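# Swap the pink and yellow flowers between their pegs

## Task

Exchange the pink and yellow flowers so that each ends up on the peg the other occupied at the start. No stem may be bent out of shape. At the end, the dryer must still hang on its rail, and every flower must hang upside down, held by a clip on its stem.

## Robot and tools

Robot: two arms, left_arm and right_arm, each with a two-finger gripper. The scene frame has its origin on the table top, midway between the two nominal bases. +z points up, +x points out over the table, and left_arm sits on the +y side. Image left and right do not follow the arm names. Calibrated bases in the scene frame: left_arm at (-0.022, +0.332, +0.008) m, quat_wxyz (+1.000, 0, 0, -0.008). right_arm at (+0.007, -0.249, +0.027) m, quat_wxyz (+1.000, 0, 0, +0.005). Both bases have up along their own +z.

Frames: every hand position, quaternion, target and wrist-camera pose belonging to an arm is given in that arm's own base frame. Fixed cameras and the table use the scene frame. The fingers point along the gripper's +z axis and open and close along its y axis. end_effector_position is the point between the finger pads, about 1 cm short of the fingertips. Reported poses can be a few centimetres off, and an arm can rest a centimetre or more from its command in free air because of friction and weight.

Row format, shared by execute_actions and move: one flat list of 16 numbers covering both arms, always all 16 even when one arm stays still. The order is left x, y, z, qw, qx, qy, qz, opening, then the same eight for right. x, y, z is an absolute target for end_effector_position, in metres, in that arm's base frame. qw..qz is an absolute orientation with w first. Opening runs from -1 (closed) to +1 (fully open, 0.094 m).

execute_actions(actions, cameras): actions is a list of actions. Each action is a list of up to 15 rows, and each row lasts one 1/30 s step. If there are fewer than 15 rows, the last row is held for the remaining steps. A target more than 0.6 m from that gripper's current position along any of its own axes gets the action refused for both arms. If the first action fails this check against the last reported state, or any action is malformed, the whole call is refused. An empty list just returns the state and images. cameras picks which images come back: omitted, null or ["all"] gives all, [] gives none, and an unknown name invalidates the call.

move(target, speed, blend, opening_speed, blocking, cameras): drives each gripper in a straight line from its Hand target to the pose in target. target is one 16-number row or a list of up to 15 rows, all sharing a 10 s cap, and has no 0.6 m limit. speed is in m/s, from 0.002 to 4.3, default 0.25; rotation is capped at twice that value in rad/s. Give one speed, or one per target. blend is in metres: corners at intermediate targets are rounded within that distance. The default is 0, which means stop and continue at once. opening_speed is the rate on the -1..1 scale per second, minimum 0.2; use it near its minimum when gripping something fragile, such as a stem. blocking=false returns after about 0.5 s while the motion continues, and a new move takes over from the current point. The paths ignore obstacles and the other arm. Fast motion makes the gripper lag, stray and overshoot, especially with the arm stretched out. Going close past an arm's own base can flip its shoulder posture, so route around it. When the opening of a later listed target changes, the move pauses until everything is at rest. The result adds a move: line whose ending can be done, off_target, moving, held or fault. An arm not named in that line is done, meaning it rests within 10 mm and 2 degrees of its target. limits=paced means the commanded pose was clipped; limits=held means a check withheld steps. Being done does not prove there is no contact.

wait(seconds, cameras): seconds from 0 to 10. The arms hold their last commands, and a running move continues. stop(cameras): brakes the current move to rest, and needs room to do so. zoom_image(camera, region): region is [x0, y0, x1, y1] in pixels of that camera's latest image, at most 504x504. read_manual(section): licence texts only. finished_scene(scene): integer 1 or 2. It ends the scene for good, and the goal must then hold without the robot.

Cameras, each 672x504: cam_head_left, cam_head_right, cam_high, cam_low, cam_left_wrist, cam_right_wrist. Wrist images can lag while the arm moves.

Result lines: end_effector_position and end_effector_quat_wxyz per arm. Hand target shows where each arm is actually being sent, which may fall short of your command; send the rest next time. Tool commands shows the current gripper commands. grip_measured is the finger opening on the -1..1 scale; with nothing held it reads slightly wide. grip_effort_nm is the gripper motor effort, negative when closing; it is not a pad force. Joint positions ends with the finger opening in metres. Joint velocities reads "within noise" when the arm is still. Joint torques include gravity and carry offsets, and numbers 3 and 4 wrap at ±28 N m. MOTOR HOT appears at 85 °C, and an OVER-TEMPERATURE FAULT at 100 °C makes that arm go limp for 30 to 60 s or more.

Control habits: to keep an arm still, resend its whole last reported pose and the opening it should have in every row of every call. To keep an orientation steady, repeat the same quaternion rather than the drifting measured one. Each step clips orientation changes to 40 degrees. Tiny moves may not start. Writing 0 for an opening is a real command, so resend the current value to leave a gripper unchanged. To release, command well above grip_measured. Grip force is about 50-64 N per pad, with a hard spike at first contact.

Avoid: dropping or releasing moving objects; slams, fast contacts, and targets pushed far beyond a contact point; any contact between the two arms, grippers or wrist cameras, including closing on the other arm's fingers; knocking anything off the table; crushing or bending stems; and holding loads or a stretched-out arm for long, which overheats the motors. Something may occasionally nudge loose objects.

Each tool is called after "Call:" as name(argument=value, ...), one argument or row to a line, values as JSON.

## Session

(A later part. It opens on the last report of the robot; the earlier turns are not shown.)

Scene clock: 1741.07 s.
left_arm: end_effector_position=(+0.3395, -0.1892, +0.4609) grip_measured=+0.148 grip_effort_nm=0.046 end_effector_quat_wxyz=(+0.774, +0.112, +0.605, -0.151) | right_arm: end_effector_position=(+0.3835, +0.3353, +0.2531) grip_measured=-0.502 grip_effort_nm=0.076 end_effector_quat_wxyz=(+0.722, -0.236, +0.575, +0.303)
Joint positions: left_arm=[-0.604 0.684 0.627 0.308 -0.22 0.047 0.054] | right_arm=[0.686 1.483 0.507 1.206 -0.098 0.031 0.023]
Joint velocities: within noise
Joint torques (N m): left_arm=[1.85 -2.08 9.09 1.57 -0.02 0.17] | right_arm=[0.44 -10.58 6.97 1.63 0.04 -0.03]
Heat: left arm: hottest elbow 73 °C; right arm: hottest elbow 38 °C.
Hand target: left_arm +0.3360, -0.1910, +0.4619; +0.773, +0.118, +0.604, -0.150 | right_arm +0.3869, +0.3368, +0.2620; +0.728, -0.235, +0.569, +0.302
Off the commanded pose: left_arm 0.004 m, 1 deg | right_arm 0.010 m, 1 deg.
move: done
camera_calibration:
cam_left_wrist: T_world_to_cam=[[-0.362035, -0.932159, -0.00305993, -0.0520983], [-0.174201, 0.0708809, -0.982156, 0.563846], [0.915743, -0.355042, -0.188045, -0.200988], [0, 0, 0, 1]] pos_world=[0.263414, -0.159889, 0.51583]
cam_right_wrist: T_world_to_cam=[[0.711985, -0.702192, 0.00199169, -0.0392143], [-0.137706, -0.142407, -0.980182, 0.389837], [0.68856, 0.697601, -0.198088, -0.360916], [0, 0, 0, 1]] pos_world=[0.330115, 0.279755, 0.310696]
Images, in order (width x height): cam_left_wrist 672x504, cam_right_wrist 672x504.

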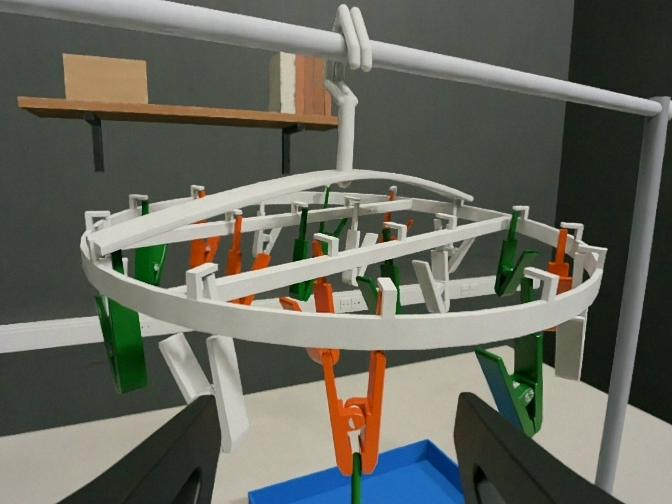

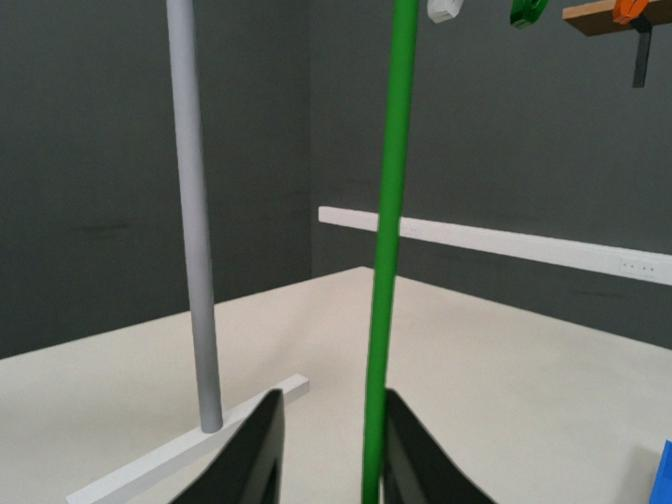

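Call:
move(
  target=[
    [0.336,-0.191,0.462,0.7735,0.1175,0.6044,-0.1504,0.15,0.387,0.337,0.262,0.728,-0.2356,0.5688,0.3016,0.1],
    [0.336,-0.191,0.462,0.7735,0.1175,0.6044,-0.1504,0.15,0.345,0.295,0.262,0.728,-0.2356,0.5688,0.3016,0.1],
    [0.336,-0.191,0.462,0.7735,0.1175,0.6044,-0.1504,0.15,0.295,0.245,0.262,0.728,-0.2356,0.5688,0.3016,0.1],
  ],
  speed=0.06,
  cameras=["cam_high","cam_left_wrist","cam_right_wrist"],
)

Scene clock: 1768.17 s.
left_arm: end_effector_position=(+0.3395, -0.1892, +0.4609) grip_measured=+0.148 grip_effort_nm=0.056 end_effector_quat_wxyz=(+0.774, +0.112, +0.605, -0.151) | right_arm: end_effector_position=(+0.2953, +0.2499, +0.2674) grip_measured=+0.099 grip_effort_nm=0.081 end_effector_quat_wxyz=(+0.732, -0.239, +0.562, +0.303)
Joint positions: left_arm=[-0.604 0.684 0.627 0.308 -0.22 0.047 0.054] | right_arm=[0.635 1.083 0.211 1.133 -0.153 0.031 0.052]
Joint velocities: within noise
Joint torques (N m): left_arm=[1.79 -2.08 9.1 1.57 -0.02 0.17] | right_arm=[-0.32 -3.31 5.67 1.51 -0.05 0.12]
Heat: left arm: hottest elbow 69 °C; right arm: hottest elbow 38 °C.
Hand target: left_arm +0.3360, -0.1910, +0.4619; +0.773, +0.118, +0.604, -0.150 | right_arm +0.2950, +0.2452, +0.2620; +0.728, -0.235, +0.569, +0.302
Off the commanded pose: left_arm 0.004 m, 1 deg | right_arm 0.007 m, 1 deg.
move: done
camera_calibration:
cam_left_wrist: T_world_to_cam=[[-0.362035, -0.932159, -0.00305993, -0.0520983], [-0.174201, 0.0708809, -0.982156, 0.563846], [0.915743, -0.355042, -0.188045, -0.200988], [0, 0, 0, 1]] pos_world=[0.263414, -0.159889, 0.51583]
cam_right_wrist: T_world_to_cam=[[0.713716, -0.700166, 0.0194484, -0.0421258], [-0.104968, -0.134369, -0.985356, 0.369246], [0.692526, 0.701223, -0.169396, -0.247477], [0, 0, 0, 1]] pos_world=[0.240209, 0.193657, 0.322737]
Images, in order (width x height): cam_high 672x504, cam_left_wrist 672x504, cam_right_wrist 672x504.

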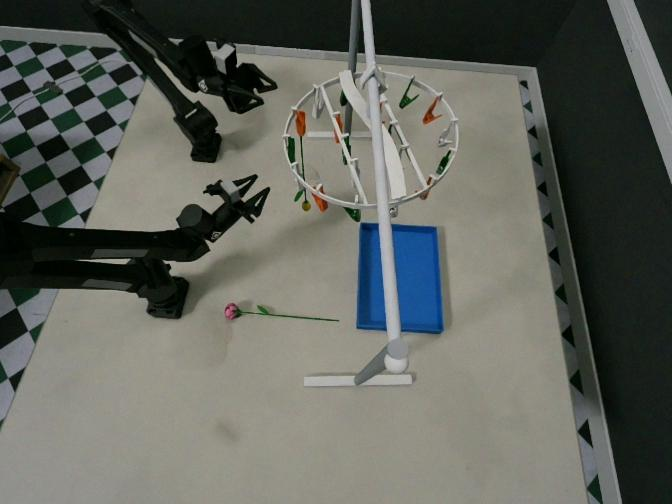

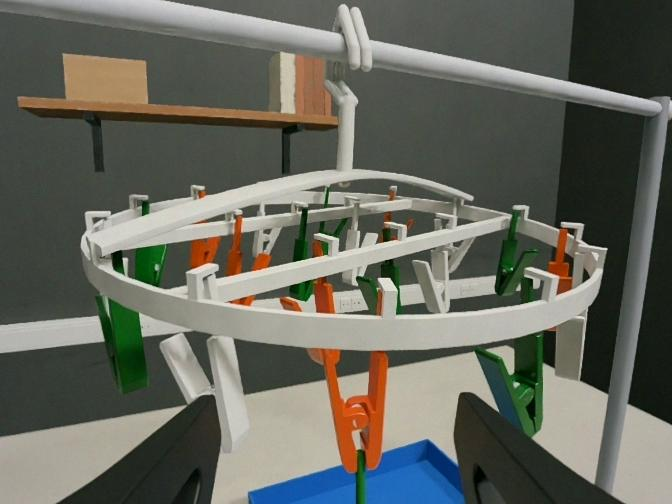

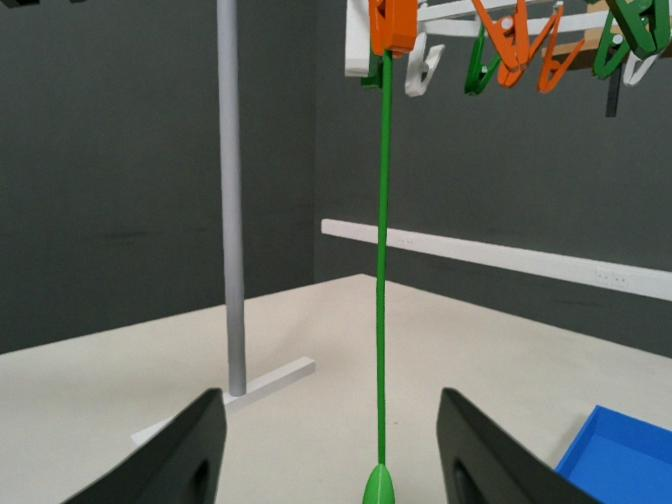

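Call:
move(
  target=[
    [0.336,-0.191,0.462,0.7735,0.1175,0.6044,-0.1504,0.15,0.30,0.12,0.22,0.4924,-0.1503,0.8529,0.0868,-0.2],
    [0.280,-0.169,0.44,0.7735,0.1175,0.6044,-0.1504,0.15,0.367,-0.038,0.09,0.1736,0,0.9848,0,-0.5],
  ],
  speed=0.15,
  blend=0.03,
  cameras=["cam_high","cam_right_wrist"],
)

Call:
move(
  target=[0.280,-0.169,0.44,0.7735,0.1175,0.6044,-0.1504,0.15,0.367,-0.038,0.03,0.1736,0,0.9848,0,-0.5],
  speed=0.08,
  cameras=["cam_right_wrist"],
)

Scene clock: 1782.60 s.
left_arm: end_effector_position=(+0.2836, -0.1680, +0.4383) grip_measured=+0.148 grip_effort_nm=0.051 end_effector_quat_wxyz=(+0.773, +0.112, +0.606, -0.151) | right_arm: end_effector_position=(+0.3472, -0.0321, +0.0738) grip_measured=-0.498 grip_effort_nm=-0.076 end_effector_quat_wxyz=(+0.158, +0.004, +0.987, +0.004)
Joint positions: left_arm=[-0.691 0.464 0.51 0.209 -0.305 0.069 0.054] | right_arm=[-0.112 1.199 0.646 -0.703 -0.042 -0.097 0.024]
Joint velocities: within noise
Joint torques (N m): left_arm=[1.79 -0.09 9.17 1.52 -0.01 0.17] | right_arm=[-0.21 -5.54 11.22 0.61 0.03 -0.12]
Heat: left arm: hottest elbow 68 °C; right arm: hottest elbow 40 °C.
Hand target: left_arm +0.2800, -0.1689, +0.4402; +0.774, +0.117, +0.604, -0.151 | right_arm +0.3662, -0.0380, +0.0903; +0.174, +0.000, +0.985, +0.000
Off the commanded pose: left_arm 0.004 m, 1 deg | right_arm 0.026 m, 2 deg.
move: off_target (right_arm); target 2's new opening was sent with right_arm's hand 0.026 m and 2 deg from that target
camera_calibration:
cam_right_wrist: T_world_to_cam=[[0.00379729, -0.999911, -0.0127534, -0.0335936], [-0.993872, -0.00518268, 0.110418, 0.377971], [-0.110474, 0.012256, -0.993803, 0.198923], [0, 0, 0, 1]] pos_world=[0.397758, -0.0340698, 0.155527]
Images, in order (width x height): cam_high 672x504, cam_right_wrist 672x504.

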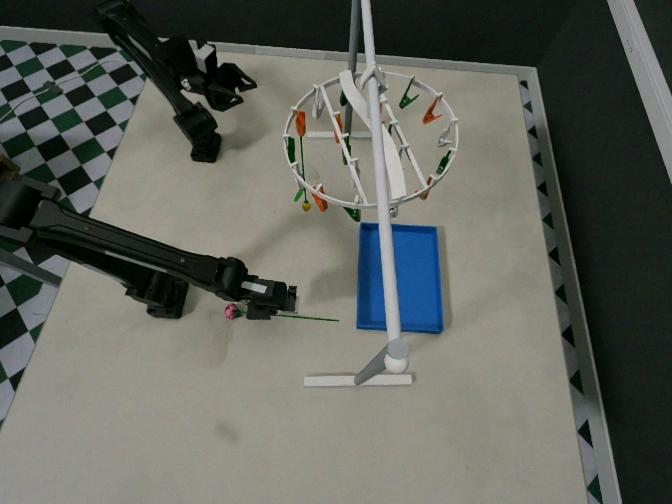

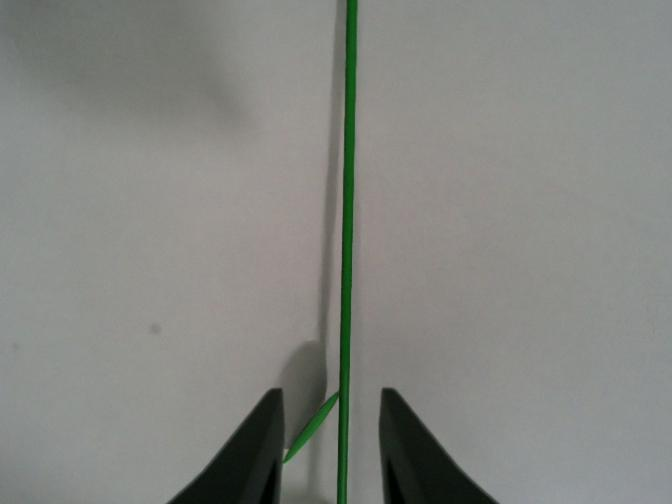

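Scene clock: 1784.00 s.
left_arm: end_effector_position=(+0.2836, -0.1680, +0.4380) grip_measured=+0.148 grip_effort_nm=0.046 end_effector_quat_wxyz=(+0.773, +0.113, +0.606, -0.151) | right_arm: end_effector_position=(+0.3703, -0.0347, +0.0370) grip_measured=-0.499 grip_effort_nm=-0.081 end_effector_quat_wxyz=(+0.178, +0.003, +0.984, +0.002)
Joint positions: left_arm=[-0.691 0.464 0.51 0.209 -0.305 0.069 0.054] | right_arm=[-0.112 1.323 0.62 -0.511 -0.042 -0.097 0.024]
Joint velocities: within noise
Joint torques (N m): left_arm=[1.79 -0.09 9.18 1.55 -0.01 0.17] | right_arm=[-0.09 -6.95 6.01 1.54 -0.01 -0.12]
Heat: left arm: hottest elbow 68 °C; right arm: hottest elbow 40 °C.
Hand target: left_arm +0.2801, -0.1689, +0.4400; +0.774, +0.117, +0.604, -0.150 | right_arm +0.3669, -0.0379, +0.0302; +0.173, +0.000, +0.985, +0.000
Off the commanded pose: left_arm 0.004 m, 1 deg | right_arm 0.008 m, 1 deg.
move: done
camera_calibration:
cam_right_wrist: T_world_to_cam=[[0.00455578, -0.999958, -0.00789253, -0.0372203], [-0.99756, -0.00509445, 0.0696317, 0.407874], [-0.069669, 0.00755604, -0.997542, 0.149807], [0, 0, 0, 1]] pos_world=[0.417485, -0.0362728, 0.120744]
Images, in order (width x height): cam_right_wrist 672x504.

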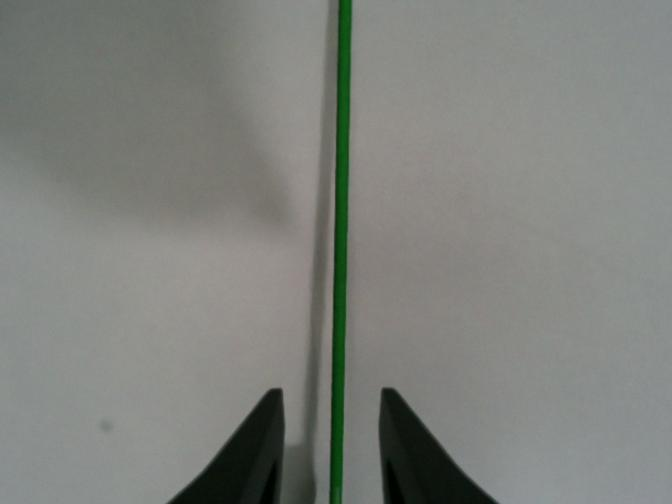

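Call:
move(
  target=[
    [0.280,-0.169,0.44,0.7735,0.1175,0.6044,-0.1504,0.15,0.367,-0.038,0.008,0.1736,0,0.9848,0,-0.5],
    [0.280,-0.169,0.44,0.7735,0.1175,0.6044,-0.1504,0.15,0.367,-0.038,-0.008,0.1736,0,0.9848,0,-0.5],
  ],
  speed=0.03,
  cameras=["cam_right_wrist"],
)

Scene clock: 1787.43 s.
left_arm: end_effector_position=(+0.2835, -0.1681, +0.4380) grip_measured=+0.148 grip_effort_nm=0.046 end_effector_quat_wxyz=(+0.773, +0.113, +0.606, -0.151) | right_arm: end_effector_position=(+0.3721, -0.0349, +0.0000) grip_measured=-0.499 grip_effort_nm=-0.076 end_effector_quat_wxyz=(+0.180, +0.003, +0.984, +0.002)
Joint positions: left_arm=[-0.691 0.464 0.51 0.209 -0.305 0.069 0.054] | right_arm=[-0.112 1.422 0.579 -0.368 -0.042 -0.097 0.024]
Joint velocities: within noise
Joint torques (N m): left_arm=[1.85 -0.09 9.2 1.55 0 0.17] | right_arm=[-0.32 -7.47 5.15 1.58 0 -0.11]
Heat: left arm: hottest elbow 68 °C; right arm: hottest elbow 39 °C.
Hand target: left_arm +0.2800, -0.1689, +0.4401; +0.774, +0.117, +0.604, -0.151 | right_arm +0.3669, -0.0379, -0.0077; +0.174, +0.000, +0.985, +0.000
Off the commanded pose: left_arm 0.004 m, 1 deg | right_arm 0.010 m, 1 deg.
move: done
camera_calibration:
cam_right_wrist: T_world_to_cam=[[0.00451196, -0.999962, -0.00746931, -0.0377351], [-0.997811, -0.00499478, 0.0659367, 0.412353], [-0.0659715, 0.00715546, -0.997796, 0.111662], [0, 0, 0, 1]] pos_world=[0.418988, -0.0364731, 0.0839453]
Images, in order (width x height): cam_right_wrist 672x504.

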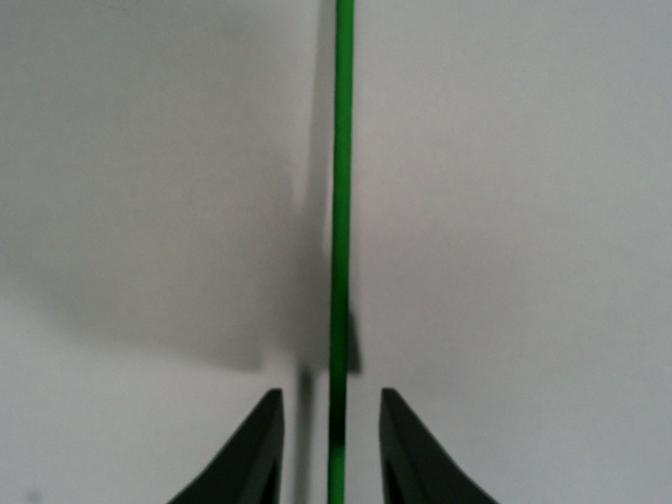

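Slightly lower and close.

Call:
move(
  target=[
    [0.280,-0.169,0.44,0.7735,0.1175,0.6044,-0.1504,0.15,0.366,-0.040,-0.013,0.1736,0,0.9848,0,-0.5],
    [0.280,-0.169,0.44,0.7735,0.1175,0.6044,-0.1504,0.15,0.366,-0.040,-0.013,0.1736,0,0.9848,0,-1],
  ],
  speed=0.03,
  opening_speed=0.4,
  cameras=["cam_right_wrist"],
)

Call:
move(
  target=[0.280,-0.169,0.44,0.7735,0.1175,0.6044,-0.1504,0.15,0.366,-0.030,0.09,0.1736,0,0.9848,0,-1],
  speed=0.08,
  cameras=["cam_high","cam_right_wrist"],
)

Scene clock: 1792.53 s.
left_arm: end_effector_position=(+0.2835, -0.1681, +0.4380) grip_measured=+0.148 grip_effort_nm=0.046 end_effector_quat_wxyz=(+0.773, +0.113, +0.606, -0.151) | right_arm: end_effector_position=(+0.3712, -0.0370, -0.0052) grip_measured=-0.953 grip_effort_nm=-0.989 end_effector_quat_wxyz=(+0.180, +0.003, +0.984, +0.001)
Joint positions: left_arm=[-0.691 0.464 0.51 0.209 -0.305 0.069 0.054] | right_arm=[-0.118 1.435 0.573 -0.348 -0.042 -0.104 0.002]
Joint velocities: within noise
Joint torques (N m): left_arm=[1.85 -0.09 9.18 1.55 -0.01 0.17] | right_arm=[-0.15 -7.59 5.09 1.5 -0.09 -0.13]
Heat: left arm: hottest elbow 68 °C; right arm: hottest elbow 39 °C.
Hand target: left_arm +0.2800, -0.1689, +0.4401; +0.774, +0.117, +0.604, -0.150 | right_arm +0.3658, -0.0398, -0.0129; +0.173, +0.000, +0.985, +0.000
Off the commanded pose: left_arm 0.004 m, 1 deg | right_arm 0.010 m, 1 deg.
move: done
camera_calibration:
cam_right_wrist: T_world_to_cam=[[0.00486854, -0.999975, -0.00518839, -0.0399004], [-0.997809, -0.00520018, 0.0659497, 0.41178], [-0.0659751, 0.00485595, -0.997809, 0.106345], [0, 0, 0, 1]] pos_world=[0.418088, -0.0382745, 0.078748]
Images, in order (width x height): cam_right_wrist 672x504.

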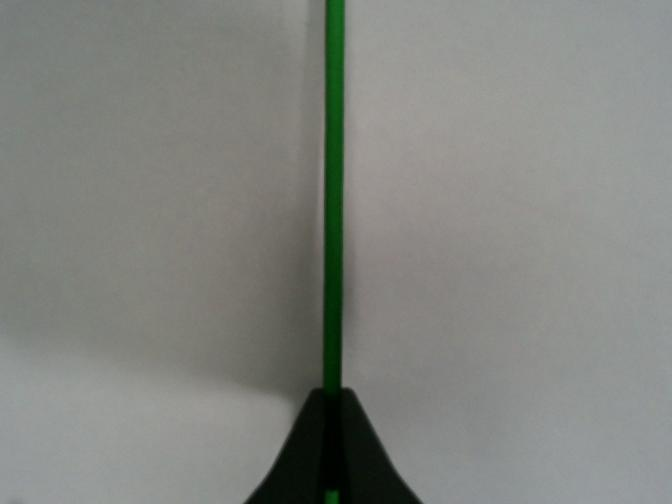

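Scene clock: 1794.47 s.
left_arm: end_effector_position=(+0.2835, -0.1681, +0.4380) grip_measured=+0.148 grip_effort_nm=0.051 end_effector_quat_wxyz=(+0.773, +0.113, +0.606, -0.151) | right_arm: end_effector_position=(+0.3454, -0.0311, +0.0692) grip_measured=-0.956 grip_effort_nm=-1.033 end_effector_quat_wxyz=(+0.151, -0.002, +0.988, +0.002)
Joint positions: left_arm=[-0.691 0.464 0.51 0.209 -0.305 0.069 0.054] | right_arm=[-0.106 1.209 0.643 -0.702 -0.036 -0.104 0.002]
Joint velocities: within noise
Joint torques (N m): left_arm=[1.9 -0.09 9.2 1.54 -0.01 0.17] | right_arm=[1.32 -6.95 10.97 0.69 0.04 0.17]
Heat: left arm: hottest elbow 68 °C; right arm: hottest elbow 39 °C.
Hand target: left_arm +0.2800, -0.1689, +0.4401; +0.774, +0.117, +0.604, -0.150 | right_arm +0.3651, -0.0298, +0.0901; +0.174, +0.000, +0.985, +0.000
Off the commanded pose: left_arm 0.004 m, 1 deg | right_arm 0.029 m, 3 deg.
move: off_target (right_arm)
camera_calibration:
cam_right_wrist: T_world_to_cam=[[0.0137985, -0.999888, -0.00573237, -0.0365854], [-0.992186, -0.0144027, 0.123936, 0.374866], [-0.124005, 0.00397744, -0.992274, 0.198535], [0, 0, 0, 1]] pos_world=[0.39706, -0.0319719, 0.150332]
Images, in order (width x height): cam_high 672x504, cam_right_wrist 672x504.

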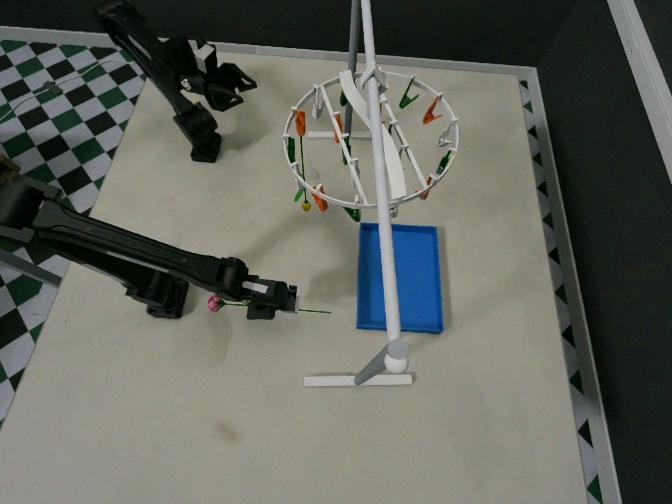

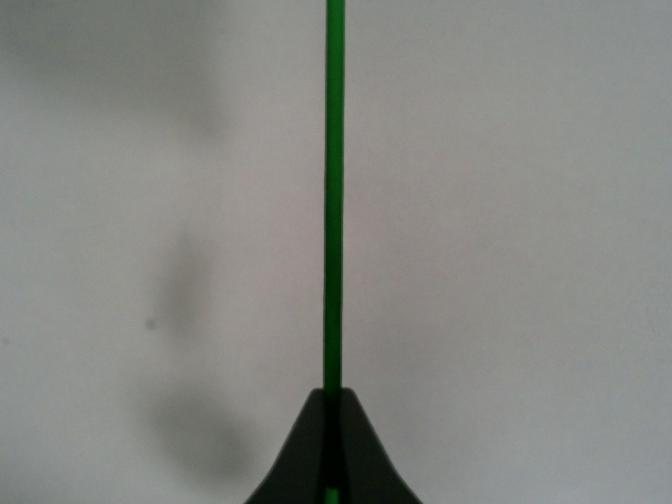

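Call:
move(
  target=[
    [0.280,-0.169,0.44,0.7735,0.1175,0.6044,-0.1504,0.15,0.34,0.02,0.22,0.4924,-0.1503,0.8529,0.0868,-1],
    [0.280,-0.169,0.44,0.7735,0.1175,0.6044,-0.1504,0.15,0.355,0.12,0.25,0.7568,-0.2195,0.5299,0.3135,-1],
  ],
  speed=0.12,
  blend=0.03,
  cameras=["cam_high","cam_right_wrist","cam_left_wrist","cam_head_left"],
)

Scene clock: 1808.50 s.
left_arm: end_effector_position=(+0.2835, -0.1681, +0.4380) grip_measured=+0.148 grip_effort_nm=0.051 end_effector_quat_wxyz=(+0.773, +0.113, +0.606, -0.151) | right_arm: end_effector_position=(+0.3530, +0.1168, +0.2468) grip_measured=-0.956 grip_effort_nm=-1.028 end_effector_quat_wxyz=(+0.749, -0.221, +0.548, +0.300)
Joint positions: left_arm=[-0.691 0.464 0.51 0.209 -0.305 0.069 0.054] | right_arm=[0.016 1.37 0.214 1.566 -0.707 0.271 0.002]
Joint velocities: within noise
Joint torques (N m): left_arm=[1.85 -0.09 9.2 1.54 0 0.17] | right_arm=[1.38 -4.07 5.14 2.19 0.25 0.17]
Heat: left arm: hottest elbow 67 °C; right arm: hottest elbow 40 °C.
Hand target: left_arm +0.2800, -0.1689, +0.4401; +0.774, +0.117, +0.604, -0.150 | right_arm +0.3549, +0.1201, +0.2504; +0.750, -0.221, +0.542, +0.308
Off the commanded pose: left_arm 0.004 m, 1 deg | right_arm 0.005 m, 3 deg.
joint sent to its limit (right arm) — joint 4 (wrist pitch), upper limit. The joint targets still meet the commanded pose.
move: off_target (right_arm)
camera_calibration:
cam_left_wrist: T_world_to_cam=[[-0.361951, -0.93219, -0.00378502, -0.052587], [-0.176463, 0.072503, -0.981633, 0.530871], [0.915343, -0.354635, -0.19074, -0.145156], [0, 0, 0, 1]] pos_world=[0.207513, -0.138988, 0.493235]
cam_right_wrist: T_world_to_cam=[[0.694069, -0.719793, 0.0128917, -0.165253], [-0.0781515, -0.093136, -0.992581, 0.324577], [0.715654, 0.687913, -0.120896, -0.216205], [0, 0, 0, 1]] pos_world=[0.294792, 0.060012, 0.298162]
Images, in order (width x height): cam_head_left 672x504, cam_high 672x504, cam_left_wrist 672x504, cam_right_wrist 672x504.

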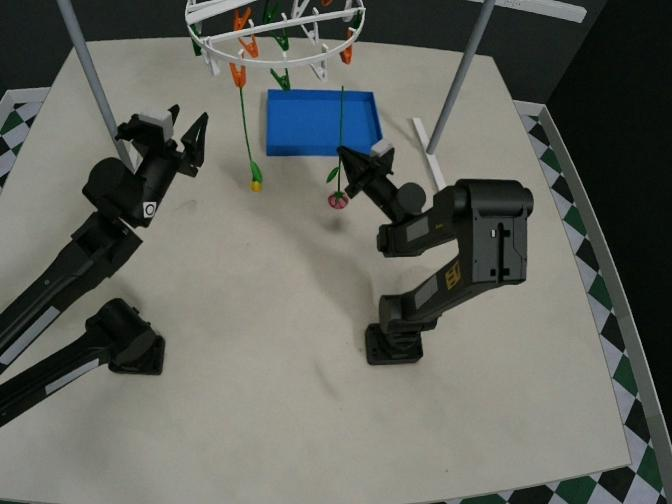

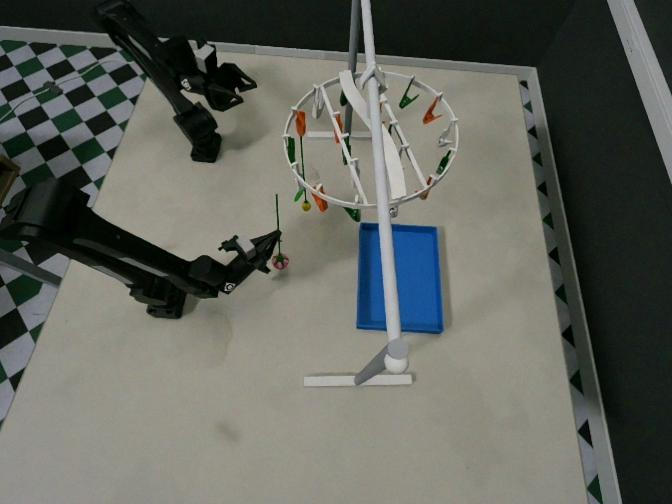

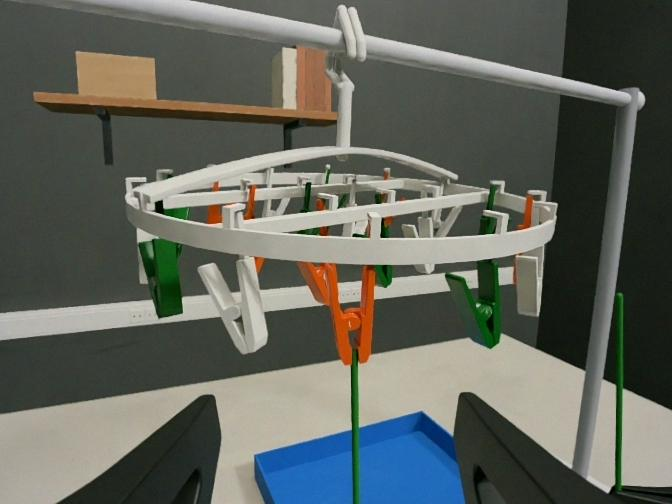

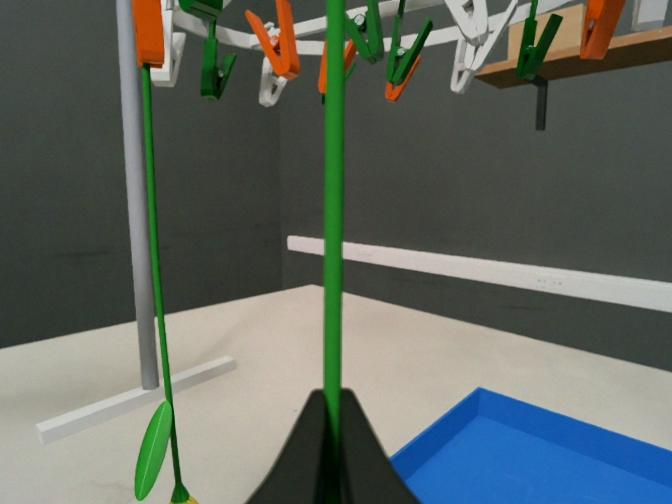

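Call:
move(
  target=[
    [0.27,-0.23,0.38,0.7263,0.2723,0.4716,-0.4194,0.1,0.355,0.12,0.25,0.7568,-0.2195,0.5299,0.3135,-1],
    [0.320,-0.322,0.33,0.7263,0.2723,0.4716,-0.4194,0.1,0.355,0.12,0.25,0.7568,-0.2195,0.5299,0.3135,-1],
  ],
  speed=0.12,
  cameras=["cam_high","cam_right_wrist","cam_left_wrist","cam_low"],
)

Scene clock: 1817.60 s.
left_arm: end_effector_position=(+0.3146, -0.3130, +0.3104) grip_measured=+0.102 grip_effort_nm=-0.120 end_effector_quat_wxyz=(+0.712, +0.271, +0.495, -0.418) | right_arm: end_effector_position=(+0.3529, +0.1169, +0.2469) grip_measured=-0.956 grip_effort_nm=-1.033 end_effector_quat_wxyz=(+0.749, -0.221, +0.547, +0.300)
Joint positions: left_arm=[-0.645 1.279 0.404 1.273 0.359 -0.178 0.052] | right_arm=[0.016 1.37 0.214 1.567 -0.706 0.272 0.002]
Joint velocities: within noise
Joint torques (N m): left_arm=[1.9 -4.66 9.2 2.73 -0.14 0.19] | right_arm=[1.49 -4.07 5.18 2.22 0.26 0.2]
Heat: left arm: hottest elbow 67 °C; right arm: hottest elbow 40 °C.
Hand target: left_arm +0.3193, -0.3212, +0.3298; +0.726, +0.272, +0.472, -0.419 | right_arm +0.3549, +0.1202, +0.2505; +0.750, -0.221, +0.542, +0.308
Off the commanded pose: left_arm 0.022 m, 3 deg | right_arm 0.005 m, 3 deg.
joint sent to its limit (right arm) — joint 4 (wrist pitch), upper limit. The joint targets still meet the commanded pose.
move: off_target (left_arm, right_arm)
camera_calibration:
cam_left_wrist: T_world_to_cam=[[-0.859014, -0.511634, 0.0180671, 0.104376], [-0.047848, 0.0450988, -0.997836, 0.377581], [0.509712, -0.858019, -0.0632211, -0.318884], [0, 0, 0, 1]] pos_world=[0.270266, -0.237235, 0.354718]
cam_right_wrist: T_world_to_cam=[[0.694197, -0.719674, 0.0126444, -0.165084], [-0.0778002, -0.0924869, -0.99267, 0.324562], [0.715568, 0.688125, -0.120195, -0.216387], [0, 0, 0, 1]] pos_world=[0.294692, 0.060112, 0.298262]
Images, in order (width x height): cam_high 672x504, cam_low 672x504, cam_left_wrist 672x504, cam_right_wrist 672x504.

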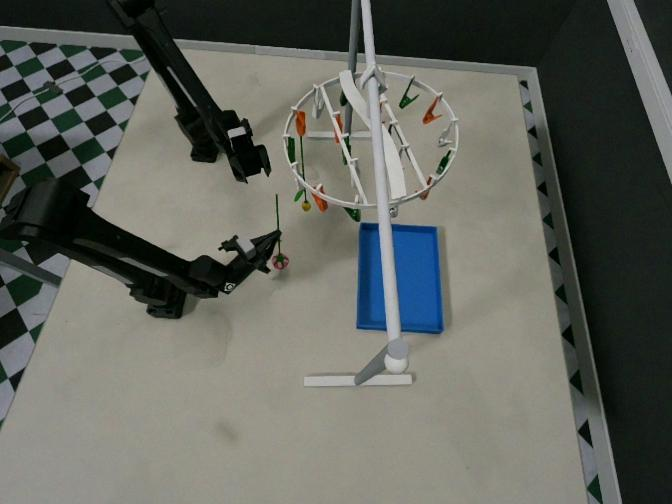

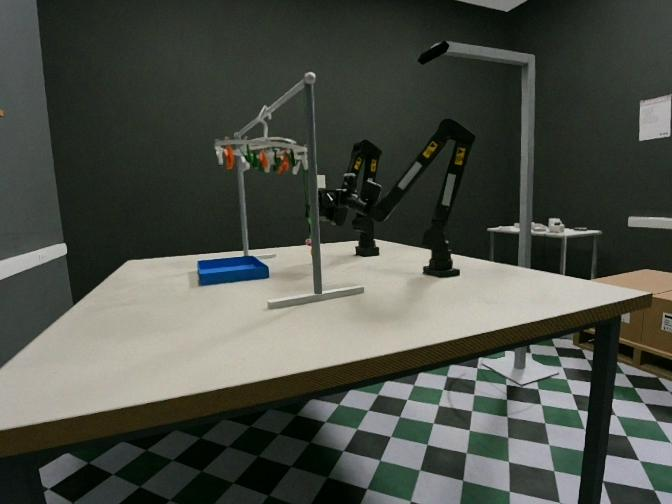

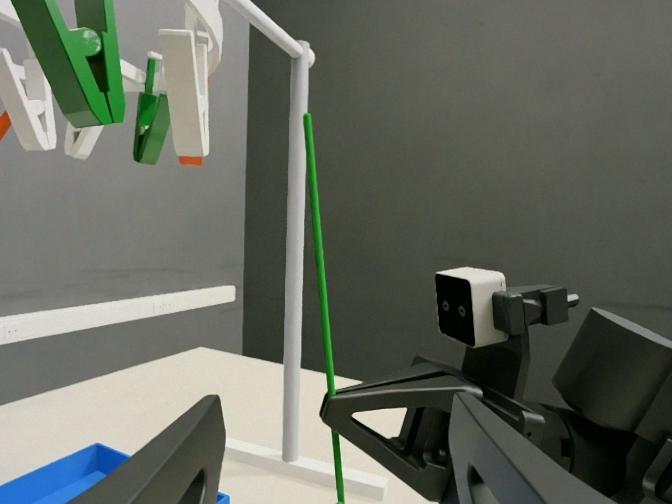

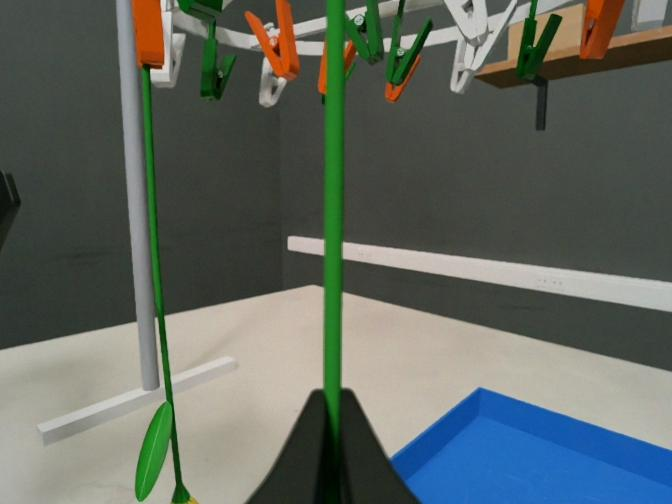

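Call:
move(
  target=[0.320,-0.322,0.345,0.7263,0.2723,0.4716,-0.4194,0.1,0.395,0.14,0.255,0.7704,-0.2112,0.5099,0.3191,-1],
  speed=0.1,
  cameras=["cam_right_wrist","cam_left_wrist"],
)

Scene clock: 1823.73 s.
left_arm: end_effector_position=(+0.3164, -0.3144, +0.3206) grip_measured=+0.102 grip_effort_nm=-0.115 end_effector_quat_wxyz=(+0.713, +0.271, +0.493, -0.418) | right_arm: end_effector_position=(+0.3867, +0.1355, +0.2463) grip_measured=-0.956 grip_effort_nm=-1.028 end_effector_quat_wxyz=(+0.750, -0.208, +0.546, +0.310)
Joint positions: left_arm=[-0.645 1.256 0.421 1.237 0.359 -0.177 0.052] | right_arm=[0.09 1.467 0.301 1.567 -0.627 0.272 0.002]
Joint velocities: within noise
Joint torques (N m): left_arm=[1.9 -6.36 9.47 1.43 -0.12 0.17] | right_arm=[1.32 -5.66 6.68 2.22 0.23 0.02]
Heat: left arm: hottest elbow 68 °C; right arm: hottest elbow 39 °C.
Hand target: left_arm +0.3191, -0.3210, +0.3451; +0.726, +0.272, +0.471, -0.420 | right_arm +0.3945, +0.1400, +0.2555; +0.758, -0.214, +0.532, +0.310
Off the commanded pose: left_arm 0.026 m, 3 deg | right_arm 0.013 m, 5 deg.
joint sent to its limit (right arm) — joint 4 (wrist pitch), upper limit. The joint targets are off in orientation, not in position.
move: off_target (left_arm, right_arm)
camera_calibration:
cam_left_wrist: T_world_to_cam=[[-0.858938, -0.511845, 0.015478, 0.105833], [-0.0432787, 0.0424429, -0.998161, 0.385723], [0.510247, -0.858028, -0.0586079, -0.321943], [0, 0, 0, 1]] pos_world=[0.271868, -0.238437, 0.364507]
cam_right_wrist: T_world_to_cam=[[0.694424, -0.719377, -0.0164862, -0.168107], [-0.0877357, -0.0619077, -0.994218, 0.328361], [0.714197, 0.691856, -0.106105, -0.256859], [0, 0, 0, 1]] pos_world=[0.328994, 0.0771048, 0.296437]
Images, in order (width x height): cam_left_wrist 672x504, cam_right_wrist 672x504.

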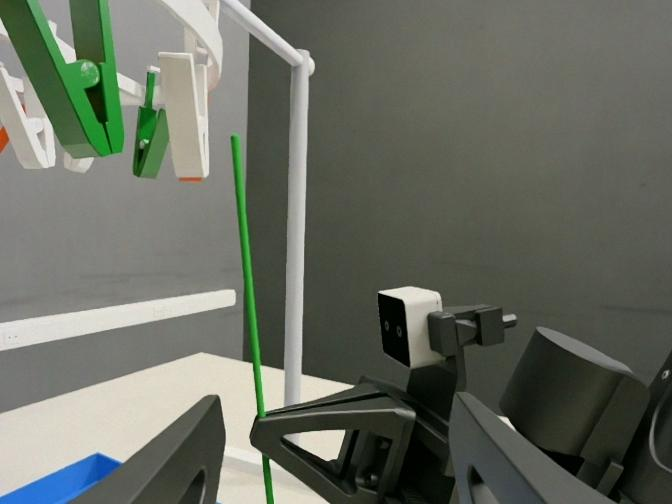

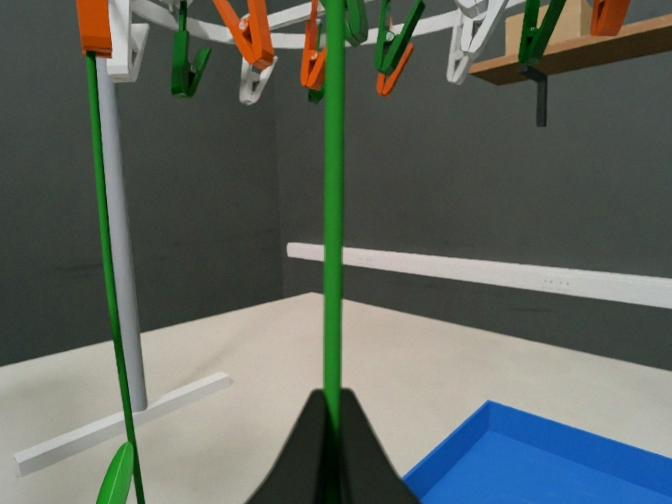

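Call:
move(
  target=[
    [0.355,-0.301,0.368,0.7057,0.2498,0.4839,-0.4531,0.0,0.395,0.14,0.255,0.7704,-0.2112,0.5099,0.3191,-1],
    [0.388,-0.358,0.368,0.7057,0.2498,0.4839,-0.4531,0.0,0.395,0.14,0.255,0.7704,-0.2112,0.5099,0.3191,-1],
  ],
  speed=0.1,
  cameras=["cam_left_wrist"],
)

Scene clock: 1834.77 s.
left_arm: end_effector_position=(+0.3801, -0.3472, +0.3531) grip_measured=+0.002 grip_effort_nm=-0.120 end_effector_quat_wxyz=(+0.698, +0.246, +0.496, -0.453) | right_arm: end_effector_position=(+0.3866, +0.1356, +0.2463) grip_measured=-0.956 grip_effort_nm=-1.028 end_effector_quat_wxyz=(+0.750, -0.208, +0.546, +0.310)
Joint positions: left_arm=[-0.612 1.384 0.638 1.178 0.39 -0.288 0.047] | right_arm=[0.09 1.467 0.301 1.567 -0.627 0.272 0.002]
Joint velocities: within noise
Joint torques (N m): left_arm=[1.96 -6.71 10.11 1.33 -0.15 0.19] | right_arm=[1.2 -5.71 6.67 2.21 0.22 0.02]
Heat: left arm: hottest elbow 69 °C; right arm: hottest elbow 40 °C.
Hand target: left_arm +0.3871, -0.3573, +0.3678; +0.706, +0.250, +0.484, -0.453 | right_arm +0.3945, +0.1401, +0.2555; +0.758, -0.215, +0.532, +0.310
Off the commanded pose: left_arm 0.020 m, 2 deg | right_arm 0.013 m, 5 deg.
joint sent to its limit (right arm) — joint 4 (wrist pitch), upper limit. The joint targets are off in orientation, not in position.
move: off_target (left_arm, right_arm)
camera_calibration:
cam_left_wrist: T_world_to_cam=[[-0.873747, -0.477032, 0.0949059, 0.13289], [-0.100594, -0.0136726, -0.994834, 0.42344], [0.475865, -0.878779, -0.03604, -0.382799], [0, 0, 0, 1]] pos_world=[0.340868, -0.267214, 0.394845]
Images, in order (width x height): cam_left_wrist 672x504.

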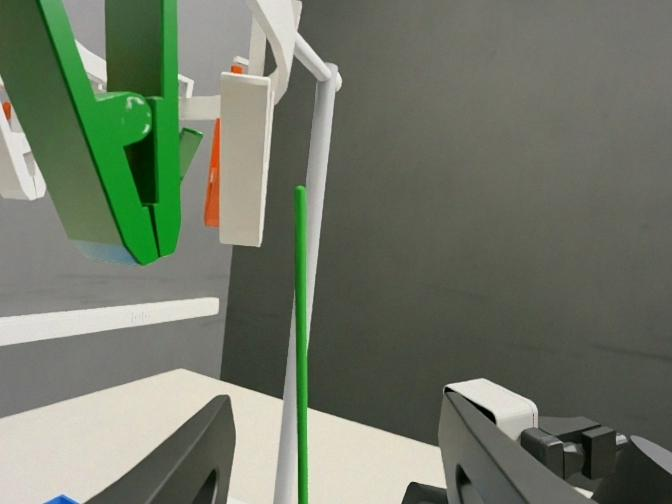

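Call:
move(
  target=[0.350,-0.370,0.345,0.7057,0.2498,0.4839,-0.4531,0.0,0.355,0.10,0.228,0.7704,-0.2112,0.5099,0.3191,-1],
  speed=0.1,
  cameras=["cam_left_wrist","cam_high"],
)

Scene clock: 1841.97 s.
left_arm: end_effector_position=(+0.3522, -0.3668, +0.3459) grip_measured=+0.002 grip_effort_nm=-0.120 end_effector_quat_wxyz=(+0.702, +0.247, +0.490, -0.454) | right_arm: end_effector_position=(+0.3587, +0.1034, +0.2270) grip_measured=-0.956 grip_effort_nm=-1.038 end_effector_quat_wxyz=(+0.733, -0.219, +0.570, +0.299)
Joint positions: left_arm=[-0.702 1.384 0.604 1.212 0.31 -0.247 0.047] | right_arm=[-0.042 1.423 0.213 1.567 -0.763 0.272 0.002]
Joint velocities: within noise
Joint torques (N m): left_arm=[1.9 -6.83 6.68 2.58 -0.14 0.2] | right_arm=[-0.38 -6.07 3.29 2.21 0.09 0.04]
Heat: left arm: hottest elbow 68 °C; right arm: hottest elbow 39 °C.
Hand target: left_arm +0.3500, -0.3699, +0.3451; +0.706, +0.250, +0.484, -0.453 | right_arm +0.3550, +0.1003, +0.2286; +0.737, -0.219, +0.568, +0.294
Off the commanded pose: left_arm 0.004 m, 1 deg | right_arm 0.005 m, 9 deg.
joint sent to its limit (right arm) — joint 4 (wrist pitch), upper limit. The joint targets are off in orientation, not in position.
move: off_target (right_arm)
camera_calibration:
cam_left_wrist: T_world_to_cam=[[-0.875296, -0.475549, 0.0878016, 0.103321], [-0.0882036, -0.0215218, -0.99587, 0.406313], [0.475475, -0.879426, -0.0231072, -0.391615], [0, 0, 0, 1]] pos_world=[0.312478, -0.286518, 0.386514]
Images, in order (width x height): cam_high 672x504, cam_left_wrist 672x504.

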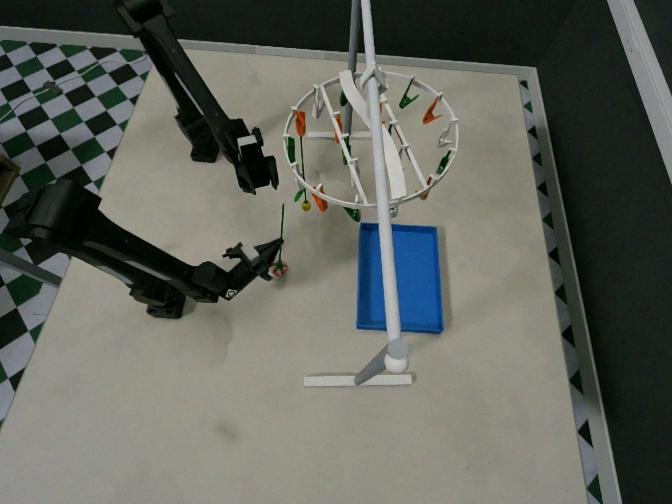

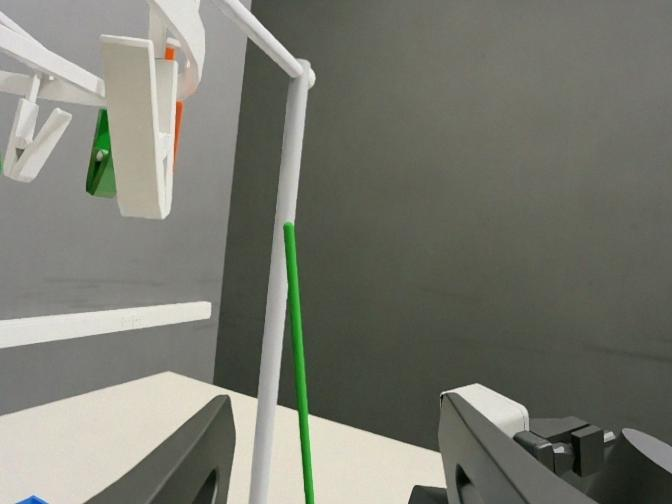

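Call:
move(
  target=[0.389,-0.417,0.345,0.6870,0.2302,0.4935,-0.4811,0.0,0.355,0.10,0.228,0.7704,-0.2112,0.5099,0.3191,-1],
  speed=0.06,
  cameras=["cam_left_wrist"],
)

Scene clock: 1846.73 s.
left_arm: end_effector_position=(+0.3835, -0.4050, +0.3305) grip_measured=+0.002 grip_effort_nm=-0.120 end_effector_quat_wxyz=(+0.683, +0.233, +0.506, -0.472) | right_arm: end_effector_position=(+0.3587, +0.1033, +0.2271) grip_measured=-0.956 grip_effort_nm=-1.028 end_effector_quat_wxyz=(+0.733, -0.220, +0.570, +0.298)
Joint positions: left_arm=[-0.724 1.523 0.716 1.212 0.288 -0.295 0.047] | right_arm=[-0.042 1.423 0.213 1.567 -0.764 0.272 0.002]
Joint velocities: within noise
Joint torques (N m): left_arm=[1.79 -8.29 9.74 1.83 -0.12 -0.04] | right_arm=[0.09 -5.89 3.25 2.18 0.1 0.05]
Heat: left arm: hottest elbow 67 °C; right arm: hottest elbow 39 °C.
Hand target: left_arm +0.3882, -0.4162, +0.3449; +0.687, +0.230, +0.494, -0.481 | right_arm +0.3550, +0.1003, +0.2285; +0.737, -0.219, +0.568, +0.294
Off the commanded pose: left_arm 0.020 m, 2 deg | right_arm 0.005 m, 9 deg.
joint sent to its limit (right arm) — joint 4 (wrist pitch), upper limit. The joint targets are off in orientation, not in position.
move: off_target (left_arm, right_arm)
camera_calibration:
cam_left_wrist: T_world_to_cam=[[-0.877676, -0.455562, 0.148822, 0.102754], [-0.151485, -0.0309018, -0.987976, 0.410866], [0.454683, -0.889668, -0.0418891, -0.430268], [0, 0, 0, 1]] pos_world=[0.348061, -0.323289, 0.372611]
Images, in order (width x height): cam_left_wrist 672x504.

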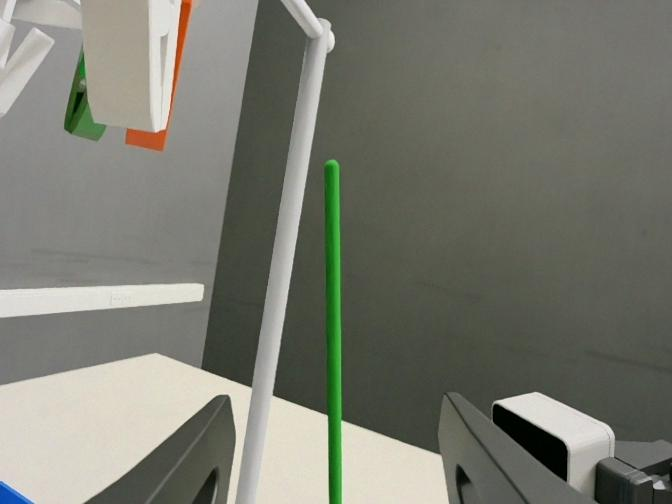

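Call:
move(
  target=[0.398,-0.435,0.328,0.6870,0.2302,0.4935,-0.4811,-0.2,0.355,0.10,0.228,0.7704,-0.2112,0.5099,0.3191,-1],
  speed=0.05,
  cameras=["cam_left_wrist"],
)

Scene clock: 1851.60 s.
left_arm: end_effector_position=(+0.3939, -0.4238, +0.3106) grip_measured=-0.198 grip_effort_nm=-0.115 end_effector_quat_wxyz=(+0.676, +0.232, +0.515, -0.473) | right_arm: end_effector_position=(+0.3587, +0.1033, +0.2272) grip_measured=-0.956 grip_effort_nm=-1.033 end_effector_quat_wxyz=(+0.733, -0.220, +0.570, +0.298)
Joint positions: left_arm=[-0.741 1.602 0.755 1.234 0.273 -0.296 0.038] | right_arm=[-0.042 1.422 0.213 1.567 -0.764 0.272 0.002]
Joint velocities: within noise
Joint torques (N m): left_arm=[1.79 -9.11 9.51 2.67 -0.12 0.04] | right_arm=[-0.21 -6.18 3.21 2.17 0.08 0.03]
Heat: left arm: hottest elbow 66 °C; right arm: hottest elbow 39 °C.
Hand target: left_arm +0.3971, -0.4341, +0.3278; +0.687, +0.230, +0.494, -0.481 | right_arm +0.3550, +0.1003, +0.2286; +0.737, -0.219, +0.568, +0.294
Off the commanded pose: left_arm 0.021 m, 3 deg | right_arm 0.005 m, 9 deg.
joint sent to its limit (right arm) — joint 4 (wrist pitch), upper limit. The joint targets are off in orientation, not in position.
move: off_target (left_arm, right_arm)
camera_calibration:
cam_left_wrist: T_world_to_cam=[[-0.876057, -0.454084, 0.162269, 0.102172], [-0.170976, -0.0221426, -0.985026, 0.402565], [0.450878, -0.890683, -0.0582394, -0.446496], [0, 0, 0, 1]] pos_world=[0.359653, -0.342378, 0.353954]
Images, in order (width x height): cam_left_wrist 672x504.

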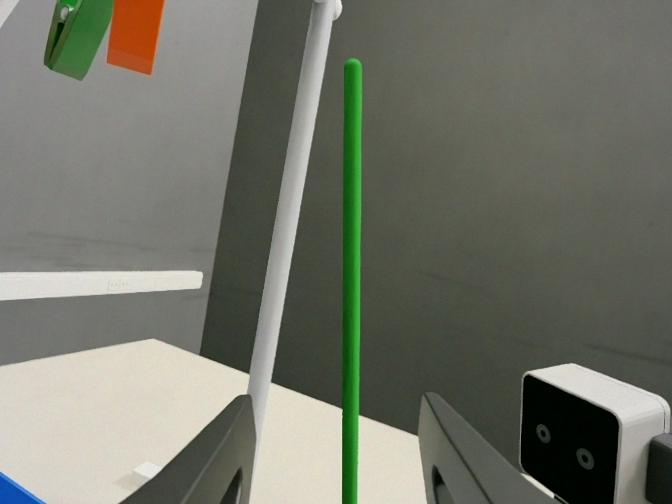

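Call:
move(
  target=[0.399,-0.447,0.331,0.6870,0.2302,0.4935,-0.4811,-0.2,0.355,0.10,0.228,0.7704,-0.2112,0.5099,0.3191,-1],
  speed=0.05,
  cameras=["cam_left_wrist","cam_right_wrist"],
)

Scene clock: 1855.60 s.
left_arm: end_effector_position=(+0.3940, -0.4346, +0.3182) grip_measured=-0.198 grip_effort_nm=-0.115 end_effector_quat_wxyz=(+0.680, +0.229, +0.507, -0.477) | right_arm: end_effector_position=(+0.3587, +0.1033, +0.2272) grip_measured=-0.956 grip_effort_nm=-1.028 end_effector_quat_wxyz=(+0.733, -0.220, +0.570, +0.298)
Joint positions: left_arm=[-0.759 1.614 0.784 1.234 0.256 -0.296 0.038] | right_arm=[-0.042 1.422 0.213 1.567 -0.764 0.272 0.002]
Joint velocities: within noise
Joint torques (N m): left_arm=[1.9 -9.47 9.59 1.85 -0.11 0.13] | right_arm=[-0.21 -6.12 3.19 2.21 0.09 0.03]
Heat: left arm: hottest elbow 66 °C; right arm: hottest elbow 38 °C.
Hand target: left_arm +0.3982, -0.4463, +0.3309; +0.687, +0.230, +0.494, -0.481 | right_arm +0.3550, +0.1003, +0.2286; +0.737, -0.219, +0.568, +0.294
Off the commanded pose: left_arm 0.019 m, 2 deg | right_arm 0.005 m, 9 deg.
joint sent to its limit (right arm) — joint 4 (wrist pitch), upper limit. The joint targets are off in orientation, not in position.
move: off_target (left_arm, right_arm)
camera_calibration:
cam_left_wrist: T_world_to_cam=[[-0.8787, -0.448896, 0.162414, 0.0993067], [-0.162752, -0.038136, -0.98593, 0.399937], [0.448774, -0.89277, -0.0395484, -0.461724], [0, 0, 0, 1]] pos_world=[0.359561, -0.352383, 0.359921]
cam_right_wrist: T_world_to_cam=[[0.690509, -0.723278, -0.0081047, -0.172141], [-0.129522, -0.112614, -0.985161, 0.323147], [0.711633, 0.681313, -0.171442, -0.199798], [0, 0, 0, 1]] pos_world=[0.302902, 0.0480101, 0.282703]
Images, in order (width x height): cam_left_wrist 672x504, cam_right_wrist 672x504.

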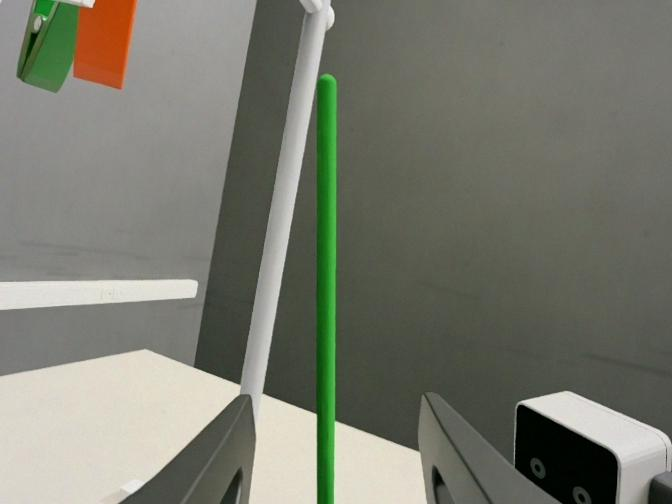

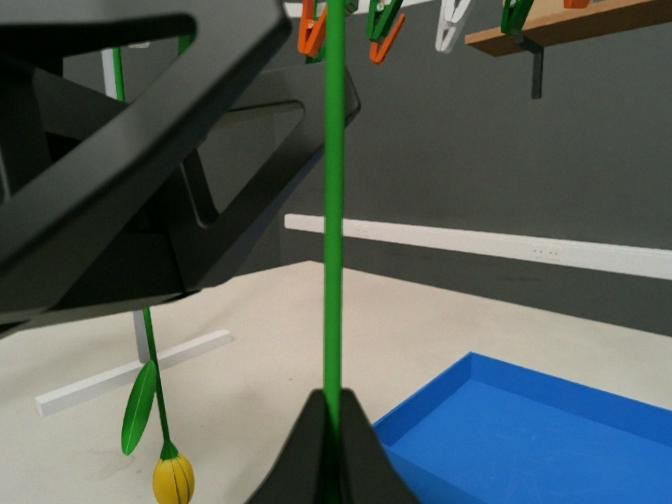

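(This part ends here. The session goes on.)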